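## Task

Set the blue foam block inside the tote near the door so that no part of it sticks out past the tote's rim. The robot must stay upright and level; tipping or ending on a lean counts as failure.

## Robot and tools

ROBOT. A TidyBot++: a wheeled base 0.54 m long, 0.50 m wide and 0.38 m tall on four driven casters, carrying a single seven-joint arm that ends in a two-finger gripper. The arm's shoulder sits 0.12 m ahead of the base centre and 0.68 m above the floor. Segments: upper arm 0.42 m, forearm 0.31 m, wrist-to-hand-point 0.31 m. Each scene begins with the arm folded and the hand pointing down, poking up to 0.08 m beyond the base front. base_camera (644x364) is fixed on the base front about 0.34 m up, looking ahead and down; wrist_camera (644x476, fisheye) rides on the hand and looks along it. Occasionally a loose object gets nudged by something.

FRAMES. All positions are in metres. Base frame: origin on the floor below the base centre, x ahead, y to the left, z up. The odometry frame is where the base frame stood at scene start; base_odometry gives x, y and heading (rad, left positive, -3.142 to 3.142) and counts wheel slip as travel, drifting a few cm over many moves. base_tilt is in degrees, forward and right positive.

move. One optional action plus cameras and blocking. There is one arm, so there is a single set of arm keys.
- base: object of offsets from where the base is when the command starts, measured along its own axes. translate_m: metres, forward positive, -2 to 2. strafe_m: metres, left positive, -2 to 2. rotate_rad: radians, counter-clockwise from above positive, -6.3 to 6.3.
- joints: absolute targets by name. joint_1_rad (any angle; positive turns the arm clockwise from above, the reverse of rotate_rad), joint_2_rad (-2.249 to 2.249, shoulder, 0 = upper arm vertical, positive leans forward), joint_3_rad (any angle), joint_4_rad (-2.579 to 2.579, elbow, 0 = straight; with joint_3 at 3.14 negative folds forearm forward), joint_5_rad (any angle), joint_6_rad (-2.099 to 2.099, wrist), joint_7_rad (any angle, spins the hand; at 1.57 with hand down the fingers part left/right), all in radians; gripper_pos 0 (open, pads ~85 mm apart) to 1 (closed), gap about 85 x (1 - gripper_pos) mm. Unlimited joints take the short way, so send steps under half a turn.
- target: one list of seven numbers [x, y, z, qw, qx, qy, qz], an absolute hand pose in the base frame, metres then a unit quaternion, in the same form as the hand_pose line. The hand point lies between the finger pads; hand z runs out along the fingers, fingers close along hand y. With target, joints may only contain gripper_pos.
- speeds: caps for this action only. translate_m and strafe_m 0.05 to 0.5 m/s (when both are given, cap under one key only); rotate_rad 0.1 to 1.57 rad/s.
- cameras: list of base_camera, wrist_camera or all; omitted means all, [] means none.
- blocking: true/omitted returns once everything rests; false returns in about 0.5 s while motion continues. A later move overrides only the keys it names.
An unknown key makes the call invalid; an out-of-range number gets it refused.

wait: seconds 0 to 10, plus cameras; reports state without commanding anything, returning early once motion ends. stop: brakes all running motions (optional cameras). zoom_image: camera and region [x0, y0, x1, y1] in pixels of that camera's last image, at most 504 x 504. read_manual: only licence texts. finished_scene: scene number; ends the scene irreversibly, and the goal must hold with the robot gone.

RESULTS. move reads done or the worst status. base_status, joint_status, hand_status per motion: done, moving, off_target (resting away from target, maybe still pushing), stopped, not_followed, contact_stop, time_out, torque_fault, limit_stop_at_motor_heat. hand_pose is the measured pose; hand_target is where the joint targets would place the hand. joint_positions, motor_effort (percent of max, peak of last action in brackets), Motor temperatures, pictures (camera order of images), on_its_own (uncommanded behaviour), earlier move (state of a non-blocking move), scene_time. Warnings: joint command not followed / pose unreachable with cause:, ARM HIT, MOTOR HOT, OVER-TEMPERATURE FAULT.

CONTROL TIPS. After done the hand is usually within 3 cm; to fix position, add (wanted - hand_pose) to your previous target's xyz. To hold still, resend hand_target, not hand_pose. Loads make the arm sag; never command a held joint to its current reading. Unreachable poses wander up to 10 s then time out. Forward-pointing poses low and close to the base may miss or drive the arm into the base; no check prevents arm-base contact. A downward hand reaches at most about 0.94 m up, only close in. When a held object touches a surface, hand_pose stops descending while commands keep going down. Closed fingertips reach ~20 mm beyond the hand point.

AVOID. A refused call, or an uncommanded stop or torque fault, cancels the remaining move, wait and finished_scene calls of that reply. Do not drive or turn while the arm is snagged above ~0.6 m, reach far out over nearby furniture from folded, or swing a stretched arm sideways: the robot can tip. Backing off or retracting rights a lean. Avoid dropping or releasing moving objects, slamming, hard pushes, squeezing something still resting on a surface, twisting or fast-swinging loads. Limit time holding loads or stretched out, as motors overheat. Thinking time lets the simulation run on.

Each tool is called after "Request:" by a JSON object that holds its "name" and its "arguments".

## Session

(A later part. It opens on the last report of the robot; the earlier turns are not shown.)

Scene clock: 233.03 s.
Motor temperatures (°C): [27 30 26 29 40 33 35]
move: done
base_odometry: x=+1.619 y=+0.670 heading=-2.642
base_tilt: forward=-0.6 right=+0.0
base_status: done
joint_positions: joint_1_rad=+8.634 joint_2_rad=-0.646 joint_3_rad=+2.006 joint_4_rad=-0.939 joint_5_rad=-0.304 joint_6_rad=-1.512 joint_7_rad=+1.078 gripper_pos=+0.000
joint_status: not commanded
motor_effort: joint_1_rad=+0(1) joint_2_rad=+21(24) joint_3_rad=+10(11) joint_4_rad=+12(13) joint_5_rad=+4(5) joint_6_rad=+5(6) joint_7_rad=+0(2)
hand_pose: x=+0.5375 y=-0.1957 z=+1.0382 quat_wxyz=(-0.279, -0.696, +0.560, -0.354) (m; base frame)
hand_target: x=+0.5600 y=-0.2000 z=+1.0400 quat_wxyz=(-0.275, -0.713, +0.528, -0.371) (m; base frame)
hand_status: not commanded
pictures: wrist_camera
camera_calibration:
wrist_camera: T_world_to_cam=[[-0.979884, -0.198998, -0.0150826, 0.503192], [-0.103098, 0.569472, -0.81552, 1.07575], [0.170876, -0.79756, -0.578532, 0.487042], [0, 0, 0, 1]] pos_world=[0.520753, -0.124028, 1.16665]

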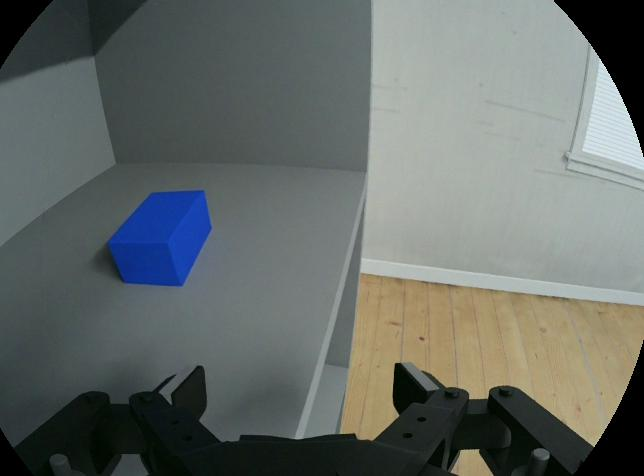

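Request:
{"name": "move", "arguments": {"target": [0.562, -0.196, 1.024, 0.2843, 0.6990, -0.5461, 0.3638], "cameras": ["wrist_camera"]}}

Scene clock: 255.67 s.
Motor temperatures (°C): [27 30 25 28 40 33 35]
move: done
base_odometry: x=+1.619 y=+0.670 heading=-2.642
base_tilt: forward=-0.6 right=+0.0
base_status: not commanded
joint_positions: joint_1_rad=+8.635 joint_2_rad=-0.673 joint_3_rad=+2.006 joint_4_rad=-0.956 joint_5_rad=-0.308 joint_6_rad=-1.512 joint_7_rad=+1.078 gripper_pos=+0.000
joint_status: not commanded
motor_effort: joint_1_rad=+0(1) joint_2_rad=+21(23) joint_3_rad=+10(11) joint_4_rad=+12(12) joint_5_rad=+4(5) joint_6_rad=+5(6) joint_7_rad=+1(2)
hand_pose: x=+0.5413 y=-0.1913 z=+1.0271 quat_wxyz=(-0.287, -0.697, +0.559, -0.346) (m; base frame)
hand_target: x=+0.5620 y=-0.1960 z=+1.0240 quat_wxyz=(-0.284, -0.699, +0.546, -0.364) (m; base frame)
hand_status: done (0.021 m and 2.6 deg from the pose sent, 0.028 m and 2.1 deg at the start)
pictures: wrist_camera
camera_calibration:
wrist_camera: T_world_to_cam=[[-0.981425, -0.191768, 0.00542229, 0.488741], [-0.115612, 0.56865, -0.814415, 1.0701], [0.153095, -0.799914, -0.580258, 0.494368], [0, 0, 0, 1]] pos_world=[0.527694, -0.119337, 1.15572]

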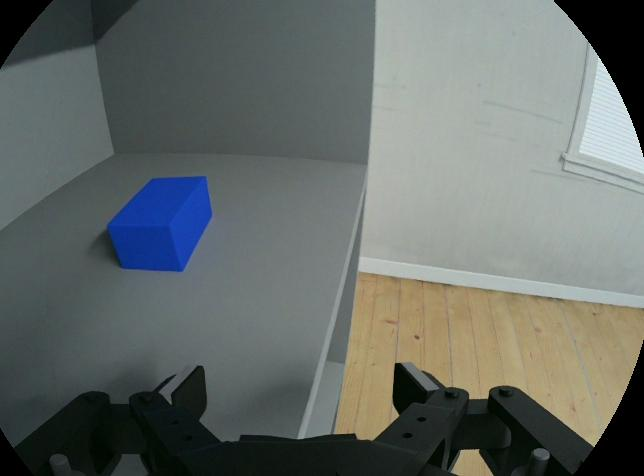

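Request:
{"name": "move", "arguments": {"base": {"translate_m": 0.139, "strafe_m": -0.03}, "speeds": {"translate_m": 0.15}, "cameras": ["wrist_camera", "base_camera"]}}

Request:
{"name": "zoom_image", "arguments": {"camera": "wrist_camera", "region": [140, 100, 440, 400]}}

Scene clock: 262.30 s.
Motor temperatures (°C): [27 30 25 28 40 33 35]
move: done
base_odometry: x=+1.483 y=+0.630 heading=-2.642
base_tilt: forward=-0.6 right=-0.1
base_status: done
joint_positions: joint_1_rad=+8.635 joint_2_rad=-0.674 joint_3_rad=+2.006 joint_4_rad=-0.957 joint_5_rad=-0.310 joint_6_rad=-1.512 joint_7_rad=+1.078 gripper_pos=+0.000
joint_status: not commanded
motor_effort: joint_1_rad=+0(2) joint_2_rad=+22(24) joint_3_rad=+10(11) joint_4_rad=+12(12) joint_5_rad=+4(5) joint_6_rad=+6(6) joint_7_rad=+1(2)
hand_pose: x=+0.5420 y=-0.1908 z=+1.0267 quat_wxyz=(-0.287, -0.697, +0.559, -0.346) (m; base frame)
hand_target: x=+0.5620 y=-0.1960 z=+1.0240 quat_wxyz=(-0.284, -0.699, +0.546, -0.364) (m; base frame)
hand_status: not commanded
pictures: base_camera, wrist_camera
camera_calibration:
wrist_camera: T_world_to_cam=[[-0.981247, -0.19267, 0.0056389, 0.489075], [-0.116315, 0.568547, -0.814386, 1.06982], [0.153702, -0.79977, -0.580296, 0.494111], [0, 0, 0, 1]] pos_world=[0.528394, -0.118836, 1.15522]

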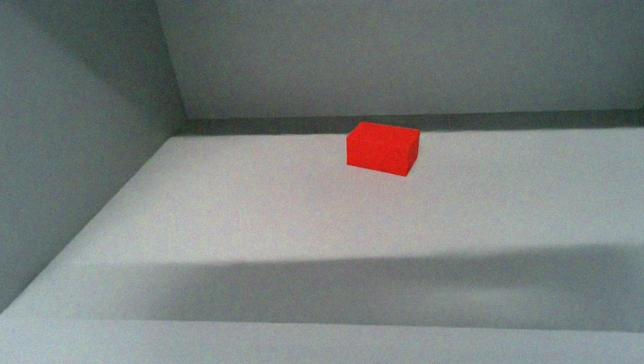

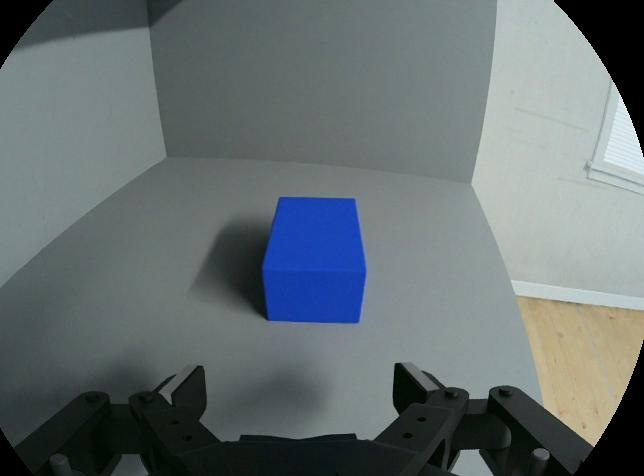

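Scaled by 1.680.

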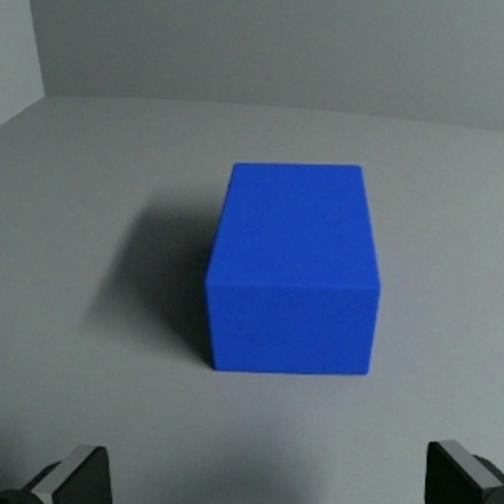

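Request:
{"name": "move", "arguments": {"base": {"translate_m": 0.0125, "strafe_m": -0.1136}, "speeds": {"strafe_m": 0.12}, "cameras": ["wrist_camera"]}}

Scene clock: 276.27 s.
Motor temperatures (°C): [26 30 25 28 40 33 35]
move: done
base_odometry: x=+1.417 y=+0.723 heading=-2.642
base_tilt: forward=-0.6 right=+0.0
base_status: done
joint_positions: joint_1_rad=+8.641 joint_2_rad=-0.676 joint_3_rad=+2.006 joint_4_rad=-0.958 joint_5_rad=-0.310 joint_6_rad=-1.512 joint_7_rad=+1.078 gripper_pos=+0.000
joint_status: not commanded
motor_effort: joint_1_rad=+0(3) joint_2_rad=+22(25) joint_3_rad=+10(11) joint_4_rad=+12(13) joint_5_rad=+5(5) joint_6_rad=+6(6) joint_7_rad=+1(2)
hand_pose: x=+0.5410 y=-0.1933 z=+1.0256 quat_wxyz=(-0.288, -0.695, +0.561, -0.344) (m; base frame)
hand_target: x=+0.5620 y=-0.1960 z=+1.0240 quat_wxyz=(-0.284, -0.699, +0.546, -0.364) (m; base frame)
hand_status: not commanded
pictures: wrist_camera
camera_calibration:
wrist_camera: T_world_to_cam=[[-0.982572, -0.185758, 0.00681722, 0.488405], [-0.113374, 0.569824, -0.813908, 1.06846], [0.147305, -0.800496, -0.580953, 0.495767], [0, 0, 0, 1]] pos_world=[0.527999, -0.121249, 1.15431]

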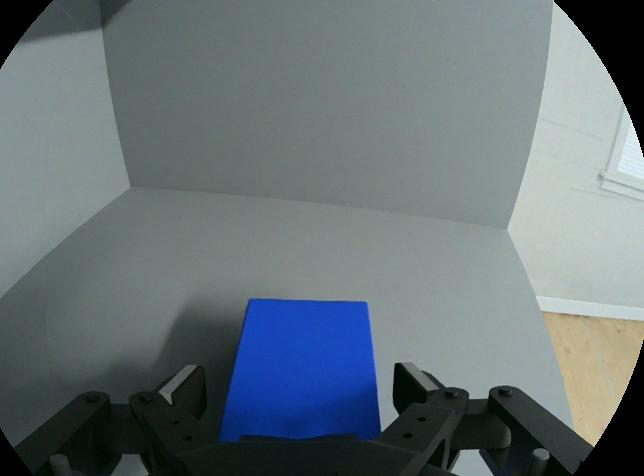

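Request:
{"name": "move", "arguments": {"joints": {"gripper_pos": 0.45}, "cameras": ["wrist_camera"]}}

Scene clock: 280.03 s.
Motor temperatures (°C): [26 30 25 28 40 33 35]
move: off_target
base_odometry: x=+1.417 y=+0.723 heading=-2.642
base_tilt: forward=-0.6 right=+0.0
base_status: not commanded
joint_positions: joint_1_rad=+8.641 joint_2_rad=-0.676 joint_3_rad=+2.008 joint_4_rad=-0.957 joint_5_rad=-0.312 joint_6_rad=-1.511 joint_7_rad=+1.078 gripper_pos=+0.388
joint_status: gripper_pos off_target (ended at +0.388, target +0.450)
motor_effort: joint_1_rad=+1(4) joint_2_rad=+21(23) joint_3_rad=+8(11) joint_4_rad=+10(12) joint_5_rad=+1(4) joint_6_rad=+6(7) joint_7_rad=+0(1)
hand_pose: x=+0.5414 y=-0.1933 z=+1.0270 quat_wxyz=(-0.288, -0.695, +0.561, -0.346) (m; base frame)
hand_target: x=+0.5620 y=-0.1960 z=+1.0240 quat_wxyz=(-0.284, -0.699, +0.546, -0.364) (m; base frame)
hand_status: not commanded
pictures: wrist_camera
camera_calibration:
wrist_camera: T_world_to_cam=[[-0.982387, -0.186806, 0.00447155, 0.490935], [-0.111681, 0.567794, -0.815559, 1.06995], [0.149812, -0.801694, -0.578656, 0.492531], [0, 0, 0, 1]] pos_world=[0.527994, -0.120942, 1.15542]

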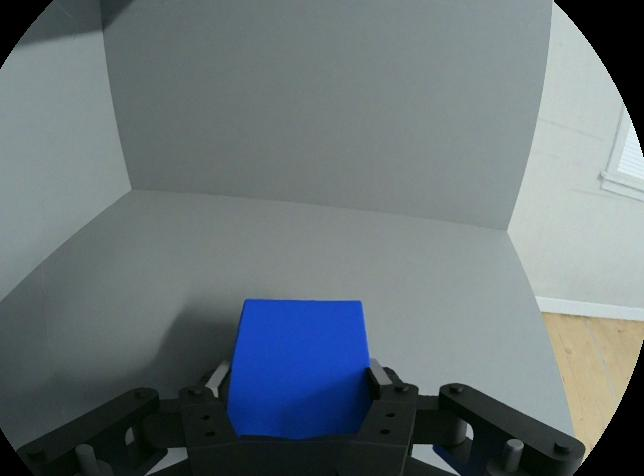

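Request:
{"name": "move", "arguments": {"target": [0.562, -0.196, 1.074, 0.2843, 0.6990, -0.5461, 0.3638], "cameras": ["wrist_camera"]}}

Scene clock: 284.10 s.
Motor temperatures (°C): [26 30 25 28 40 33 35]
move: done
base_odometry: x=+1.417 y=+0.723 heading=-2.642
base_tilt: forward=-0.6 right=+0.0
base_status: not commanded
joint_positions: joint_1_rad=+8.789 joint_2_rad=-0.670 joint_3_rad=+2.008 joint_4_rad=-0.712 joint_5_rad=-0.407 joint_6_rad=-1.567 joint_7_rad=+1.078 gripper_pos=+0.388
joint_status: not commanded
motor_effort: joint_1_rad=+0(1) joint_2_rad=+25(26) joint_3_rad=+9(11) joint_4_rad=+9(13) joint_5_rad=+4(5) joint_6_rad=+5(7) joint_7_rad=+0(2)
hand_pose: x=+0.5749 y=-0.1963 z=+1.0866 quat_wxyz=(-0.300, -0.682, +0.538, -0.395) (m; base frame)
hand_target: x=+0.5620 y=-0.1960 z=+1.0740 quat_wxyz=(-0.284, -0.699, +0.546, -0.364) (m; base frame)
hand_status: done (0.018 m and 4.6 deg from the pose sent, 0.051 m and 2.7 deg at the start)
pictures: wrist_camera
camera_calibration:
wrist_camera: T_world_to_cam=[[-0.974404, -0.223371, -0.0253424, 0.543623], [-0.0882188, 0.483631, -0.870815, 1.15405], [0.206771, -0.84629, -0.490957, 0.382727], [0, 0, 0, 1]] pos_world=[0.55238, -0.112808, 1.20665]

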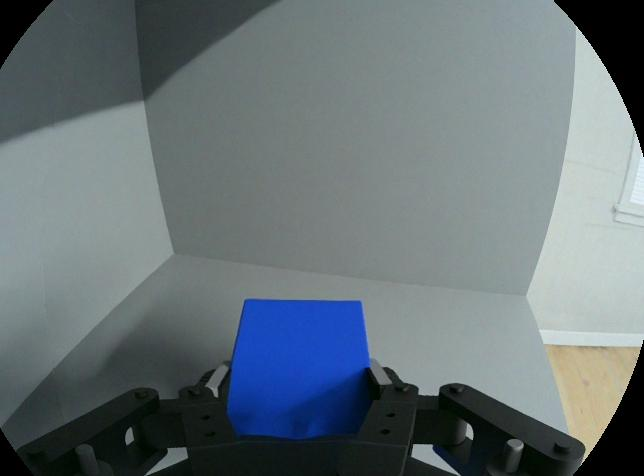

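Request:
{"name": "move", "arguments": {"joints": {"gripper_pos": 0.6}, "cameras": []}}

Request:
{"name": "move", "arguments": {"base": {"translate_m": -0.5}, "cameras": ["wrist_camera"]}}

Scene clock: 286.10 s.
Motor temperatures (°C): [26 30 25 28 40 33 35]
move: off_target
base_odometry: x=+1.417 y=+0.723 heading=-2.642
base_tilt: forward=-0.6 right=+0.0
base_status: not commanded
joint_positions: joint_1_rad=+8.789 joint_2_rad=-0.670 joint_3_rad=+2.008 joint_4_rad=-0.712 joint_5_rad=-0.408 joint_6_rad=-1.567 joint_7_rad=+1.078 gripper_pos=+0.388
joint_status: gripper_pos off_target (ended at +0.388, target +0.600)
motor_effort: joint_1_rad=+0(1) joint_2_rad=+25(26) joint_3_rad=+10(10) joint_4_rad=+9(10) joint_5_rad=+3(5) joint_6_rad=+7(7) joint_7_rad=+0(2)
hand_pose: x=+0.5750 y=-0.1963 z=+1.0865 quat_wxyz=(-0.300, -0.682, +0.538, -0.395) (m; base frame)
hand_target: x=+0.5620 y=-0.1960 z=+1.0740 quat_wxyz=(-0.284, -0.699, +0.546, -0.364) (m; base frame)
hand_status: not commanded
pictures: none
No camera images: "cameras" was empty.

Scene clock: 288.33 s.
Motor temperatures (°C): [26 30 25 28 40 33 35]
move: done
base_odometry: x=+1.856 y=+0.963 heading=-2.642
base_tilt: forward=-0.6 right=+0.0
base_status: done
joint_positions: joint_1_rad=+8.793 joint_2_rad=-0.652 joint_3_rad=+2.008 joint_4_rad=-0.711 joint_5_rad=-0.413 joint_6_rad=-1.570 joint_7_rad=+1.078 gripper_pos=+0.388
joint_status: not commanded
motor_effort: joint_1_rad=+0(1) joint_2_rad=+24(29) joint_3_rad=+9(11) joint_4_rad=+10(11) joint_5_rad=+4(5) joint_6_rad=+7(7) joint_7_rad=+0(2)
hand_pose: x=+0.5694 y=-0.2013 z=+1.0903 quat_wxyz=(-0.291, -0.681, +0.543, -0.396) (m; base frame)
hand_target: x=+0.5620 y=-0.1960 z=+1.0740 quat_wxyz=(-0.284, -0.699, +0.546, -0.364) (m; base frame)
hand_status: not commanded
pictures: wrist_camera
camera_calibration:
wrist_camera: T_world_to_cam=[[-0.973791, -0.223144, -0.0440319, 0.557329], [-0.0746469, 0.496416, -0.864869, 1.14762], [0.214849, -0.838915, -0.500062, 0.388354], [0, 0, 0, 1]] pos_world=[0.544951, -0.119535, 1.21128]

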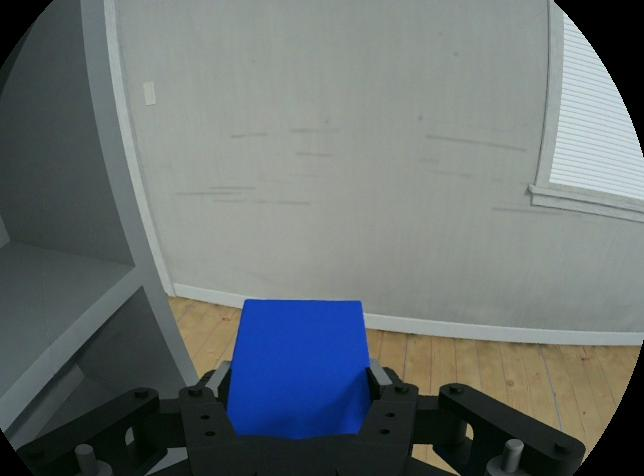

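Request:
{"name": "move", "arguments": {"joints": {"joint_1_rad": 0.0, "joint_2_rad": -0.349, "joint_3_rad": 3.113, "joint_4_rad": -2.3, "joint_5_rad": -0.025, "joint_6_rad": -0.5, "joint_7_rad": 1.58}, "cameras": ["wrist_camera"]}}

Request:
{"name": "move", "arguments": {"base": {"strafe_m": -0.994}, "cameras": ["wrist_camera", "base_camera"]}}

Scene clock: 305.03 s.
Motor temperatures (°C): [26 30 25 28 40 33 35]
move: done
base_odometry: x=+1.856 y=+0.963 heading=-2.642
base_tilt: forward=-0.6 right=+0.0
base_status: not commanded
joint_positions: joint_1_rad=+6.307 joint_2_rad=-0.374 joint_3_rad=+3.083 joint_4_rad=-2.277 joint_5_rad=-0.069 joint_6_rad=-0.575 joint_7_rad=+1.527 gripper_pos=+0.389
joint_status: all done
motor_effort: joint_1_rad=-1(2) joint_2_rad=-6(25) joint_3_rad=+1(10) joint_4_rad=+20(22) joint_5_rad=+0(5) joint_6_rad=+5(8) joint_7_rad=+1(2)
hand_pose: x=+0.4532 y=+0.0243 z=+0.7254 quat_wxyz=(+0.029, -0.945, +0.024, -0.325) (m; base frame)
hand_target: x=+0.4648 y=+0.0148 z=+0.7204 quat_wxyz=(+0.008, -0.941, -0.010, -0.338) (m; base frame)
hand_status: not commanded
pictures: wrist_camera
camera_calibration:
wrist_camera: T_world_to_cam=[[-0.0470753, -0.996212, -0.073118, 0.098351], [-0.775031, 0.0826063, -0.626501, 0.865852], [0.630167, 0.027176, -0.775984, 0.410922], [0, 0, 0, 1]] pos_world=[0.416742, 0.0152864, 0.868517]

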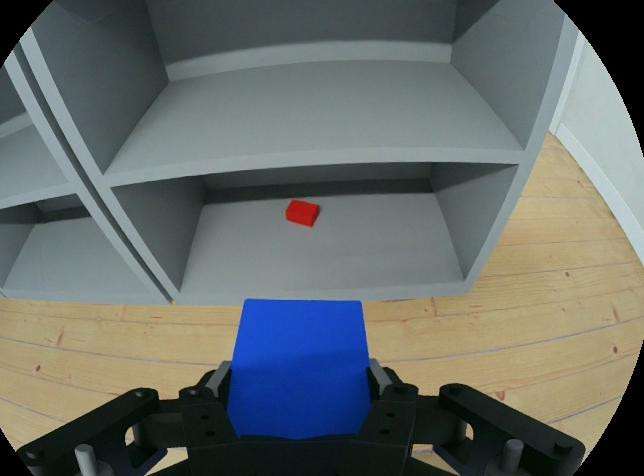

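Scene clock: 308.13 s.
Motor temperatures (°C): [26 30 25 28 40 33 35]
move: done
base_odometry: x=+1.380 y=+1.836 heading=-2.642
base_tilt: forward=-0.6 right=+0.0
base_status: done
joint_positions: joint_1_rad=+6.305 joint_2_rad=-0.373 joint_3_rad=+3.090 joint_4_rad=-2.277 joint_5_rad=-0.066 joint_6_rad=-0.572 joint_7_rad=+1.528 gripper_pos=+0.389
joint_status: not commanded
motor_effort: joint_1_rad=+0(1) joint_2_rad=-5(7) joint_3_rad=+1(3) joint_4_rad=+20(20) joint_5_rad=+0(2) joint_6_rad=+4(6) joint_7_rad=+0(2)
hand_pose: x=+0.4539 y=+0.0218 z=+0.7254 quat_wxyz=(+0.028, -0.945, +0.025, -0.325) (m; base frame)
hand_target: x=+0.4648 y=+0.0148 z=+0.7204 quat_wxyz=(+0.008, -0.941, -0.010, -0.338) (m; base frame)
hand_status: not commanded
pictures: base_camera, wrist_camera
camera_calibration:
wrist_camera: T_world_to_cam=[[-0.0500391, -0.996183, -0.0715227, 0.0960403], [-0.774213, 0.08393, -0.627335, 0.866866], [0.630944, 0.0239826, -0.775458, 0.409861], [0, 0, 0, 1]] pos_world=[0.417345, 0.0130882, 0.868514]

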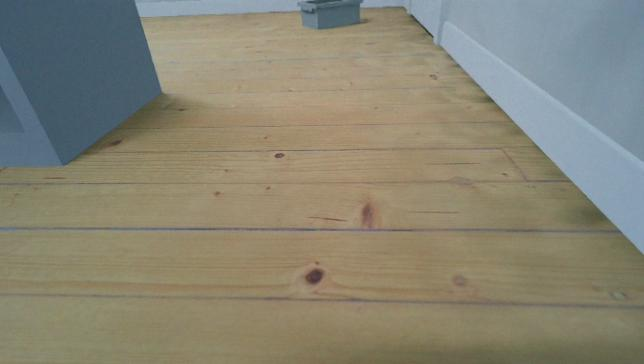

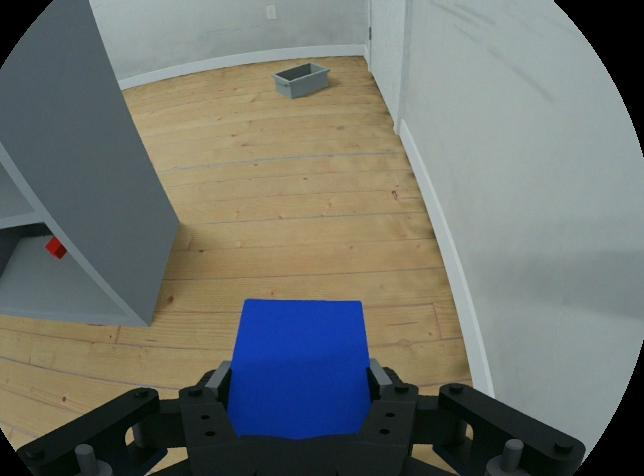

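Request:
{"name": "move", "arguments": {"base": {"translate_m": 1.55, "strafe_m": 0.05}, "cameras": ["wrist_camera", "base_camera"]}}

Scene clock: 317.00 s.
Motor temperatures (°C): [26 30 25 28 40 33 35]
move: done
base_odometry: x=+0.043 y=+1.049 heading=-2.643
base_tilt: forward=-0.6 right=+0.0
base_status: done
joint_positions: joint_1_rad=+6.305 joint_2_rad=-0.363 joint_3_rad=+3.090 joint_4_rad=-2.280 joint_5_rad=-0.065 joint_6_rad=-0.568 joint_7_rad=+1.528 gripper_pos=+0.389
joint_status: not commanded
motor_effort: joint_1_rad=+0(1) joint_2_rad=-7(9) joint_3_rad=+1(2) joint_4_rad=+20(21) joint_5_rad=+1(1) joint_6_rad=+4(6) joint_7_rad=+0(2)
hand_pose: x=+0.4544 y=+0.0217 z=+0.7216 quat_wxyz=(+0.028, -0.946, +0.026, -0.321) (m; base frame)
hand_target: x=+0.4648 y=+0.0148 z=+0.7204 quat_wxyz=(+0.008, -0.941, -0.010, -0.338) (m; base frame)
hand_status: not commanded
pictures: base_camera, wrist_camera
camera_calibration:
wrist_camera: T_world_to_cam=[[-0.0507527, -0.996177, -0.071097, 0.0958012], [-0.779264, 0.0840248, -0.621037, 0.862585], [0.624637, 0.023884, -0.78055, 0.413173], [0, 0, 0, 1]] pos_world=[0.418961, 0.0130881, 0.865011]

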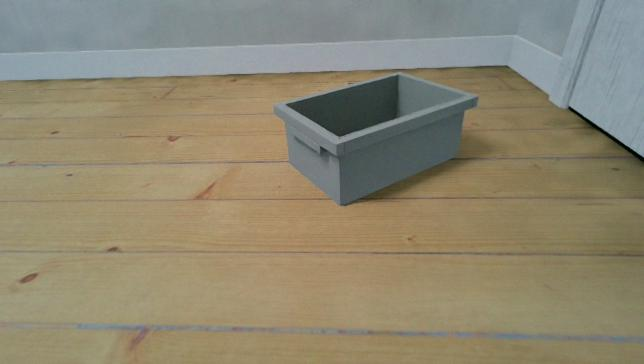

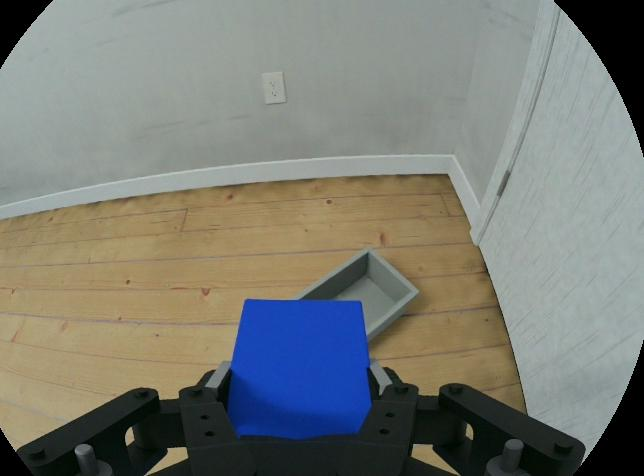

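Request:
{"name": "move", "arguments": {"base": {"translate_m": 0.18}, "target": [0.60, -0.06, 0.45, 0, 0.9684, 0.2495, 0], "cameras": ["wrist_camera", "base_camera"]}}

Scene clock: 331.17 s.
Motor temperatures (°C): [26 30 25 28 40 33 35]
move: done
base_odometry: x=-0.116 y=+0.963 heading=-2.643
base_tilt: forward=-0.5 right=+0.0
base_status: done
joint_positions: joint_1_rad=+6.460 joint_2_rad=+0.700 joint_3_rad=+3.057 joint_4_rad=-1.709 joint_5_rad=+0.071 joint_6_rad=-0.645 joint_7_rad=+2.048 gripper_pos=+0.389
joint_status: not commanded
motor_effort: joint_1_rad=+0(1) joint_2_rad=-36(38) joint_3_rad=-1(2) joint_4_rad=+12(21) joint_5_rad=+1(1) joint_6_rad=+0(6) joint_7_rad=+0(2)
hand_pose: x=+0.6240 y=-0.0569 z=+0.4613 quat_wxyz=(-0.009, -0.977, -0.207, -0.044) (m; base frame)
hand_target: x=+0.6000 y=-0.0600 z=+0.4500 quat_wxyz=(+0.000, -0.968, -0.249, +0.000) (m; base frame)
hand_status: done (0.027 m and 7.2 deg from the pose sent, 0.319 m and 49.0 deg at the start)
pictures: base_camera, wrist_camera
camera_calibration:
wrist_camera: T_world_to_cam=[[0.387372, -0.920824, 0.0450051, -0.315113], [-0.914999, -0.389976, -0.103421, 0.658593], [0.112783, -0.00111722, -0.993619, 0.522164], [0, 0, 0, 1]] pos_world=[0.665787, -0.0327443, 0.601126]

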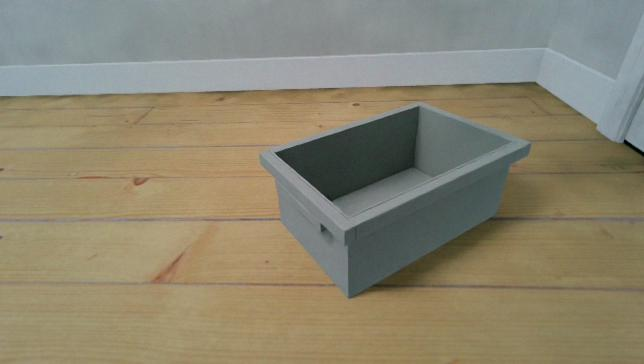

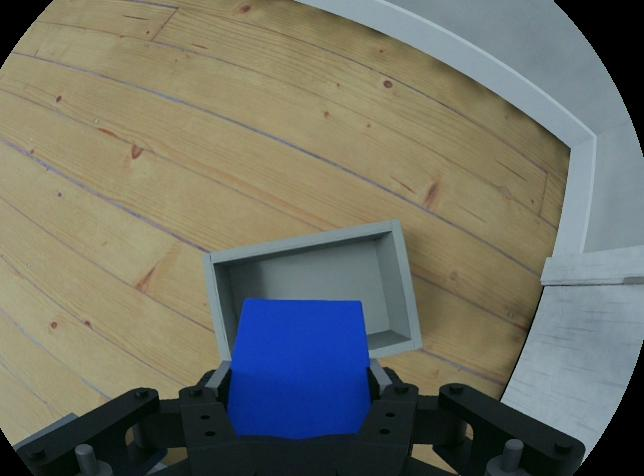

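Request:
{"name": "move", "arguments": {"target": [0.621, -0.083, 0.26, 0, 0.9511, 0.3090, 0], "cameras": ["wrist_camera", "base_camera"]}}

Scene clock: 342.47 s.
Motor temperatures (°C): [26 30 25 28 40 33 35]
move: done
base_odometry: x=-0.116 y=+0.963 heading=-2.643
base_tilt: forward=-0.6 right=+0.0
base_status: not commanded
joint_positions: joint_1_rad=+6.506 joint_2_rad=+1.120 joint_3_rad=+3.043 joint_4_rad=-1.597 joint_5_rad=+0.240 joint_6_rad=-0.506 joint_7_rad=+2.079 gripper_pos=+0.389
joint_status: not commanded
motor_effort: joint_1_rad=+0(1) joint_2_rad=-40(43) joint_3_rad=-2(2) joint_4_rad=+6(12) joint_5_rad=+0(1) joint_6_rad=-2(2) joint_7_rad=+1(2)
hand_pose: x=+0.5987 y=-0.0849 z=+0.2706 quat_wxyz=(+0.002, -0.962, -0.270, +0.036) (m; base frame)
hand_target: x=+0.6210 y=-0.0830 z=+0.2600 quat_wxyz=(+0.000, -0.951, -0.309, +0.000) (m; base frame)
hand_status: done (0.025 m and 6.2 deg from the pose sent, 0.203 m and 13.1 deg at the start)
pictures: base_camera, wrist_camera
camera_calibration:
wrist_camera: T_world_to_cam=[[0.504814, -0.863146, -0.0119134, -0.372602], [-0.861916, -0.504759, 0.0481538, 0.522386], [-0.0475772, -0.0140404, -0.998769, 0.431842], [0, 0, 0, 1]] pos_world=[0.658894, -0.0518676, 0.401717]

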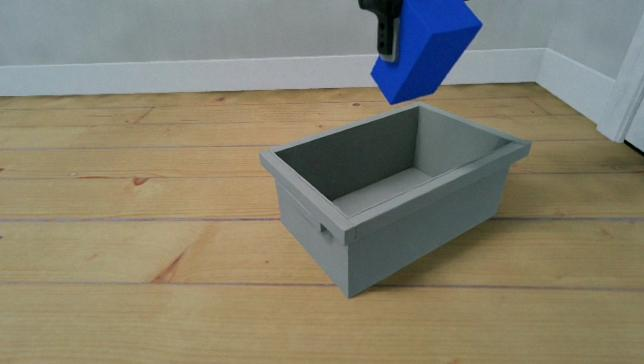

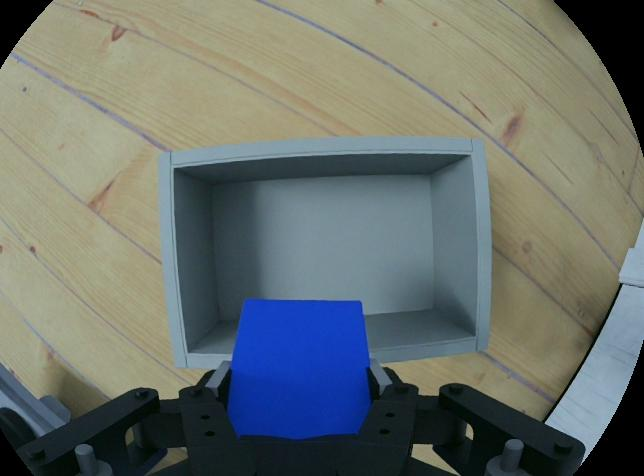

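Request:
{"name": "move", "arguments": {"target": [0.667, -0.082, 0.20, -0.0414, 0.9402, 0.3146, 0.1238], "cameras": ["wrist_camera", "base_camera"]}}

Scene clock: 359.83 s.
Motor temperatures (°C): [26 30 25 28 40 33 35]
move: done
base_odometry: x=-0.116 y=+0.963 heading=-2.643
base_tilt: forward=-0.6 right=+0.0
base_status: not commanded
joint_positions: joint_1_rad=+6.722 joint_2_rad=+1.299 joint_3_rad=+2.867 joint_4_rad=-1.545 joint_5_rad=+0.370 joint_6_rad=-0.252 joint_7_rad=+2.158 gripper_pos=+0.389
joint_status: not commanded
motor_effort: joint_1_rad=+0(2) joint_2_rad=-41(43) joint_3_rad=-5(6) joint_4_rad=+5(7) joint_5_rad=+0(1) joint_6_rad=+0(2) joint_7_rad=+1(1)
hand_pose: x=+0.6415 y=-0.0895 z=+0.2029 quat_wxyz=(+0.047, -0.955, -0.280, -0.081) (m; base frame)
hand_target: x=+0.6670 y=-0.0820 z=+0.2000 quat_wxyz=(+0.041, -0.940, -0.315, -0.124) (m; base frame)
hand_status: done (0.027 m and 6.6 deg from the pose sent, 0.098 m and 19.7 deg at the start)
pictures: base_camera, wrist_camera
camera_calibration:
wrist_camera: T_world_to_cam=[[0.527171, -0.848931, -0.037508, -0.406913], [-0.836429, -0.510608, -0.19916, 0.593486], [0.149922, 0.136364, -0.979249, 0.249019], [0, 0, 0, 1]] pos_world=[0.673589, -0.0763594, 0.346788]

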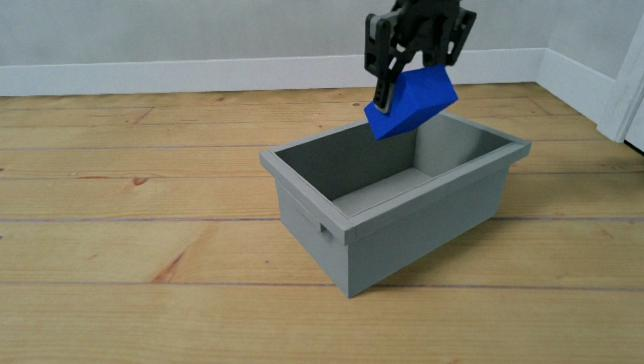

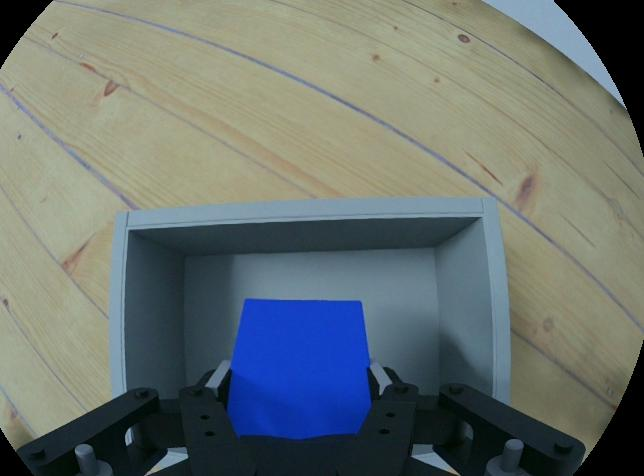

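Request:
{"name": "move", "arguments": {"target": [0.679, -0.074, 0.10, -0.0414, 0.9402, 0.3146, 0.1238], "cameras": ["wrist_camera", "base_camera"]}}

Scene clock: 369.37 s.
Motor temperatures (°C): [26 30 25 28 40 33 35]
move: done
base_odometry: x=-0.116 y=+0.963 heading=-2.643
base_tilt: forward=-0.5 right=+0.0
base_status: not commanded
joint_positions: joint_1_rad=+6.721 joint_2_rad=+1.538 joint_3_rad=+2.867 joint_4_rad=-1.331 joint_5_rad=+0.391 joint_6_rad=-0.226 joint_7_rad=+2.170 gripper_pos=+0.389
joint_status: not commanded
motor_effort: joint_1_rad=+0(1) joint_2_rad=-41(46) joint_3_rad=-6(6) joint_4_rad=+4(6) joint_5_rad=+0(2) joint_6_rad=+1(1) joint_7_rad=+1(2)
hand_pose: x=+0.6537 y=-0.0939 z=+0.1027 quat_wxyz=(+0.051, -0.959, -0.266, -0.085) (m; base frame)
hand_target: x=+0.6790 y=-0.0740 z=+0.1000 quat_wxyz=(+0.041, -0.940, -0.315, -0.124) (m; base frame)
hand_status: done (0.032 m and 7.5 deg from the pose sent, 0.111 m and 6.6 deg at the start)
pictures: base_camera, wrist_camera
camera_calibration:
wrist_camera: T_world_to_cam=[[0.502326, -0.863505, -0.0450372, -0.405057], [-0.849957, -0.483532, -0.209213, 0.593898], [0.158879, 0.143373, -0.976832, 0.144246], [0, 0, 0, 1]] pos_world=[0.685341, -0.0832804, 0.246912]

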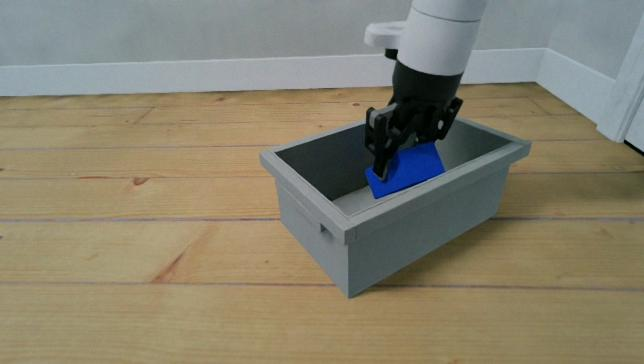

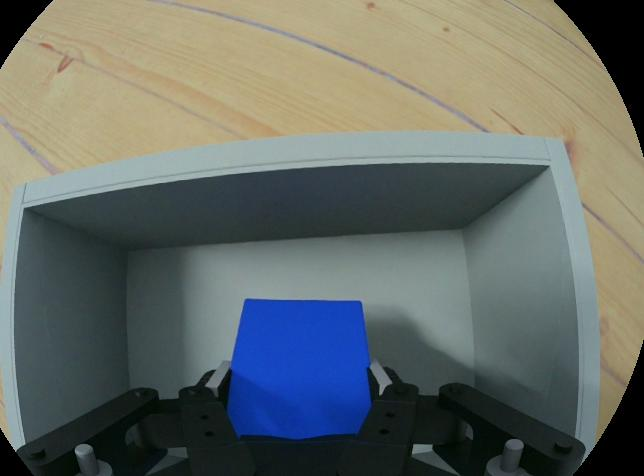

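Request:
{"name": "move", "arguments": {"target": [0.679, -0.072, 0.07, -0.0414, 0.9402, 0.3146, 0.1238], "cameras": ["wrist_camera", "base_camera"]}}

Scene clock: 372.00 s.
Motor temperatures (°C): [26 30 25 28 40 33 35]
move: done
base_odometry: x=-0.116 y=+0.963 heading=-2.643
base_tilt: forward=-0.5 right=+0.0
base_status: not commanded
joint_positions: joint_1_rad=+6.718 joint_2_rad=+1.599 joint_3_rad=+2.867 joint_4_rad=-1.258 joint_5_rad=+0.394 joint_6_rad=-0.221 joint_7_rad=+2.182 gripper_pos=+0.389
joint_status: not commanded
motor_effort: joint_1_rad=+0(1) joint_2_rad=-43(45) joint_3_rad=-6(6) joint_4_rad=+5(6) joint_5_rad=+1(1) joint_6_rad=+1(1) joint_7_rad=+1(1)
hand_pose: x=+0.6624 y=-0.0980 z=+0.0780 quat_wxyz=(+0.046, -0.959, -0.265, -0.092) (m; base frame)
hand_target: x=+0.6790 y=-0.0720 z=+0.0700 quat_wxyz=(+0.041, -0.940, -0.315, -0.124) (m; base frame)
hand_status: done (0.032 m and 7.1 deg from the pose sent, 0.047 m and 7.5 deg at the start)
pictures: base_camera, wrist_camera
camera_calibration:
wrist_camera: T_world_to_cam=[[0.500565, -0.865131, -0.0313563, -0.414181], [-0.848014, -0.482733, -0.218727, 0.593707], [0.174091, 0.136078, -0.975282, 0.108407], [0, 0, 0, 1]] pos_world=[0.691923, -0.0864702, 0.2226]

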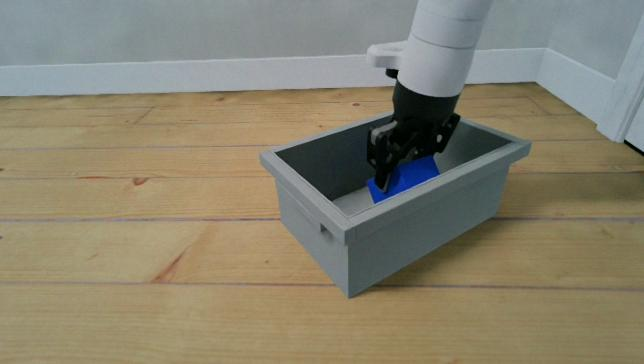

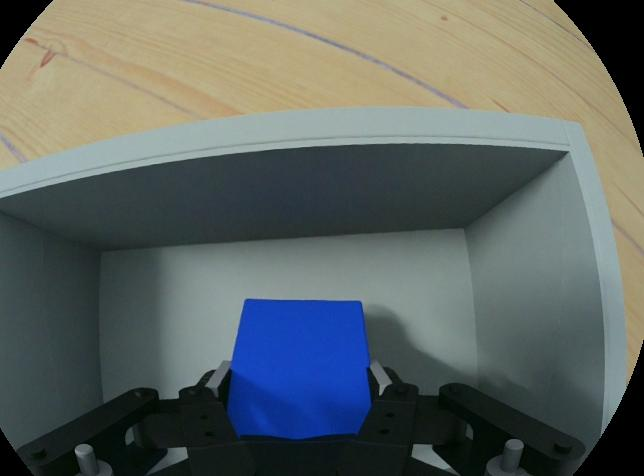

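Request:
{"name": "move", "arguments": {"target": [0.674, -0.064, 0.045, -0.0414, 0.9402, 0.3146, 0.1238], "cameras": ["wrist_camera", "base_camera"]}}

Scene clock: 375.50 s.
Motor temperatures (°C): [26 31 25 28 40 33 35]
move: off_target
base_odometry: x=-0.115 y=+0.963 heading=-2.643
base_tilt: forward=-0.6 right=-0.1
base_status: not commanded
joint_positions: joint_1_rad=+6.704 joint_2_rad=+1.628 joint_3_rad=+2.865 joint_4_rad=-1.221 joint_5_rad=+0.408 joint_6_rad=-0.203 joint_7_rad=+2.182 gripper_pos=+0.389
joint_status: not commanded
motor_effort: joint_1_rad=-1(3) joint_2_rad=-36(42) joint_3_rad=-5(6) joint_4_rad=+5(7) joint_5_rad=+0(1) joint_6_rad=+2(4) joint_7_rad=+1(2)
hand_pose: x=+0.6737 y=-0.0938 z=+0.0676 quat_wxyz=(+0.039, -0.956, -0.273, -0.103) (m; base frame)
hand_target: x=+0.6740 y=-0.0640 z=+0.0450 quat_wxyz=(+0.041, -0.940, -0.315, -0.124) (m; base frame)
hand_status: off_target (0.037 m and 5.7 deg from the pose sent, 0.049 m and 7.1 deg at the start)
pictures: base_camera, wrist_camera
camera_calibration:
wrist_camera: T_world_to_cam=[[0.512959, -0.858329, -0.0119797, -0.425544], [-0.835289, -0.495875, -0.237488, 0.59452], [0.197902, 0.131828, -0.971317, 0.07896], [0, 0, 0, 1]] pos_world=[0.699256, -0.0808585, 0.212788]

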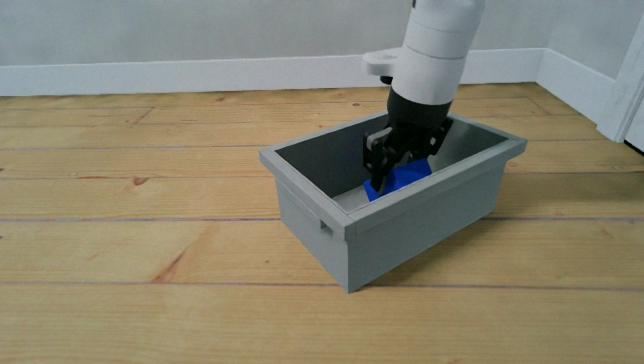

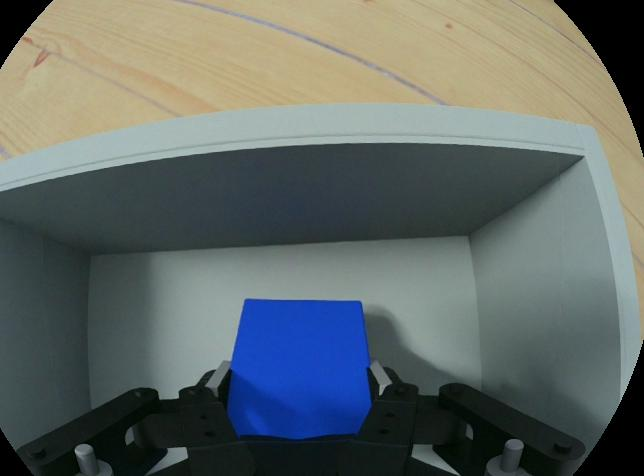

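Request:
{"name": "move", "arguments": {"target": [0.674, -0.064, 0.06, -0.0414, 0.9402, 0.3146, 0.1238], "cameras": []}}

Request:
{"name": "move", "arguments": {"joints": {"gripper_pos": 0.1}, "cameras": ["wrist_camera", "base_camera"]}}

Scene clock: 382.30 s.
Motor temperatures (°C): [26 31 25 28 40 33 35]
move: done
base_odometry: x=-0.115 y=+0.963 heading=-2.643
base_tilt: forward=-0.6 right=+0.0
base_status: not commanded
joint_positions: joint_1_rad=+6.703 joint_2_rad=+1.625 joint_3_rad=+2.865 joint_4_rad=-1.236 joint_5_rad=+0.410 joint_6_rad=-0.189 joint_7_rad=+2.182 gripper_pos=+0.389
joint_status: not commanded
motor_effort: joint_1_rad=-2(3) joint_2_rad=-40(41) joint_3_rad=-7(7) joint_4_rad=+4(6) joint_5_rad=+0(1) joint_6_rad=+1(3) joint_7_rad=+0(2)
hand_pose: x=+0.6714 y=-0.0897 z=+0.0681 quat_wxyz=(+0.041, -0.955, -0.275, -0.105) (m; base frame)
hand_target: x=+0.6740 y=-0.0640 z=+0.0600 quat_wxyz=(+0.041, -0.940, -0.315, -0.124) (m; base frame)
hand_status: done (0.027 m and 5.3 deg from the pose sent, 0.031 m and 5.7 deg at the start)
pictures: none
No camera images: "cameras" was empty.

Scene clock: 383.13 s.
Motor temperatures (°C): [26 31 25 28 40 33 35]
move: done
base_odometry: x=-0.115 y=+0.963 heading=-2.643
base_tilt: forward=-0.6 right=+0.0
base_status: not commanded
joint_positions: joint_1_rad=+6.699 joint_2_rad=+1.625 joint_3_rad=+2.865 joint_4_rad=-1.237 joint_5_rad=+0.410 joint_6_rad=-0.189 joint_7_rad=+2.182 gripper_pos=+0.100
joint_status: all done
motor_effort: joint_1_rad=+0(2) joint_2_rad=-41(43) joint_3_rad=-5(7) joint_4_rad=+5(5) joint_5_rad=+1(1) joint_6_rad=+0(2) joint_7_rad=+1(2)
hand_pose: x=+0.6710 y=-0.0872 z=+0.0680 quat_wxyz=(+0.042, -0.954, -0.277, -0.104) (m; base frame)
hand_target: x=+0.6740 y=-0.0640 z=+0.0600 quat_wxyz=(+0.041, -0.940, -0.315, -0.124) (m; base frame)
hand_status: not commanded
pictures: base_camera, wrist_camera
camera_calibration:
wrist_camera: T_world_to_cam=[[0.521321, -0.853235, -0.0146729, -0.423485], [-0.829942, -0.502939, -0.241347, 0.591677], [0.198546, 0.137997, -0.970328, 0.0790571], [0, 0, 0, 1]] pos_world=[0.696133, -0.0746646, 0.213297]

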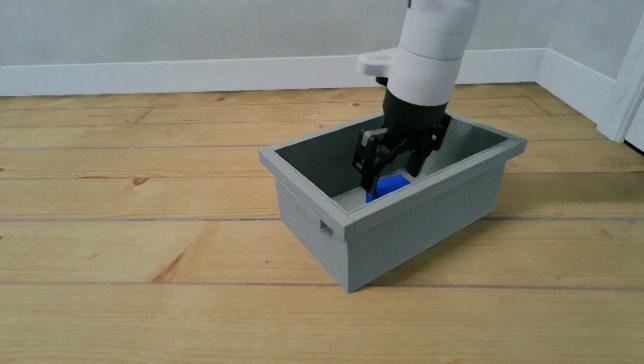

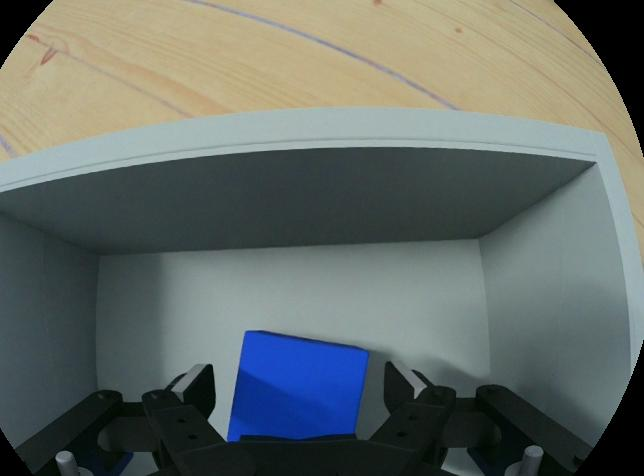

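Request:
{"name": "move", "arguments": {"joints": {"gripper_pos": 0.0}, "target": [0.672, -0.064, 0.12, -0.0414, 0.9402, 0.3146, 0.1238], "cameras": []}}

Request:
{"name": "move", "arguments": {"target": [0.66, -0.064, 0.30, -0.0414, 0.9402, 0.3146, 0.1238], "cameras": ["wrist_camera", "base_camera"]}}

Scene clock: 386.43 s.
Motor temperatures (°C): [26 31 25 28 40 33 35]
move: done
base_odometry: x=-0.115 y=+0.963 heading=-2.643
base_tilt: forward=-0.6 right=+0.0
base_status: not commanded
joint_positions: joint_1_rad=+6.699 joint_2_rad=+1.499 joint_3_rad=+2.865 joint_4_rad=-1.382 joint_5_rad=+0.410 joint_6_rad=-0.188 joint_7_rad=+2.182 gripper_pos=+0.000
joint_status: all done
motor_effort: joint_1_rad=+0(1) joint_2_rad=-41(44) joint_3_rad=-6(6) joint_4_rad=+4(5) joint_5_rad=+1(1) joint_6_rad=+0(2) joint_7_rad=+1(2)
hand_pose: x=+0.6598 y=-0.0775 z=+0.1195 quat_wxyz=(+0.048, -0.949, -0.295, -0.099) (m; base frame)
hand_target: x=+0.6720 y=-0.0640 z=+0.1200 quat_wxyz=(+0.041, -0.940, -0.315, -0.124) (m; base frame)
hand_status: done (0.018 m and 3.8 deg from the pose sent, 0.057 m and 5.1 deg at the start)
pictures: none
No camera images: "cameras" was empty.

Scene clock: 388.07 s.
Motor temperatures (°C): [26 31 25 28 40 33 35]
move: done
base_odometry: x=-0.115 y=+0.963 heading=-2.643
base_tilt: forward=-0.6 right=+0.0
base_status: not commanded
joint_positions: joint_1_rad=+6.702 joint_2_rad=+1.095 joint_3_rad=+2.838 joint_4_rad=-1.655 joint_5_rad=+0.371 joint_6_rad=-0.188 joint_7_rad=+2.182 gripper_pos=+0.000
joint_status: not commanded
motor_effort: joint_1_rad=+0(1) joint_2_rad=-40(45) joint_3_rad=-6(6) joint_4_rad=+7(8) joint_5_rad=+1(1) joint_6_rad=+2(2) joint_7_rad=+0(2)
hand_pose: x=+0.6872 y=-0.0730 z=+0.3034 quat_wxyz=(+0.013, -0.935, -0.321, -0.152) (m; base frame)
hand_target: x=+0.6600 y=-0.0640 z=+0.3000 quat_wxyz=(+0.041, -0.940, -0.315, -0.124) (m; base frame)
hand_status: done (0.029 m and 4.7 deg from the pose sent, 0.181 m and 3.8 deg at the start)
pictures: base_camera, wrist_camera
camera_calibration:
wrist_camera: T_world_to_cam=[[0.587699, -0.805215, 0.0789834, -0.486793], [-0.75215, -0.579709, -0.313382, 0.631852], [0.298127, 0.124767, -0.946337, 0.225553], [0, 0, 0, 1]] pos_world=[0.694092, -0.0538243, 0.449908]

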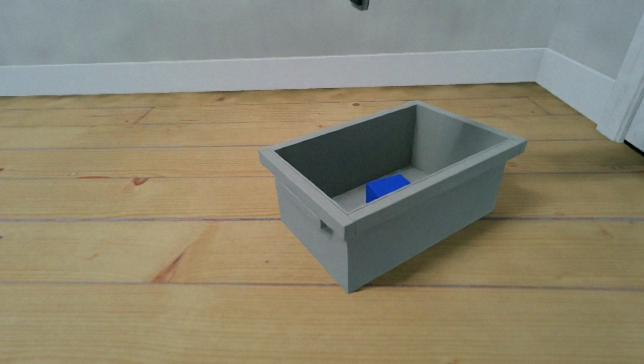

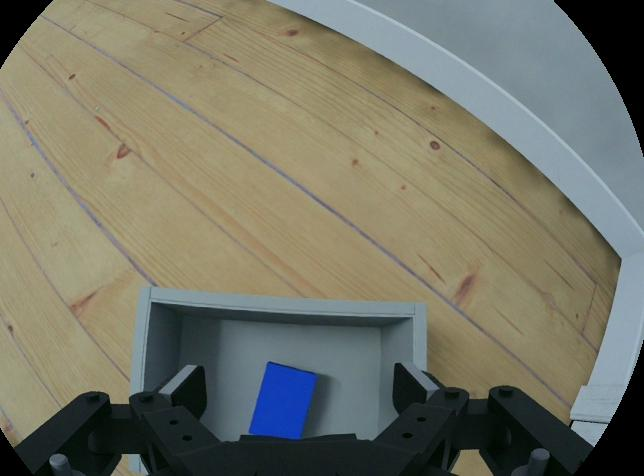

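Request:
{"name": "finished_scene", "arguments": {"scene": 1}}

The scene is finished: the task was done.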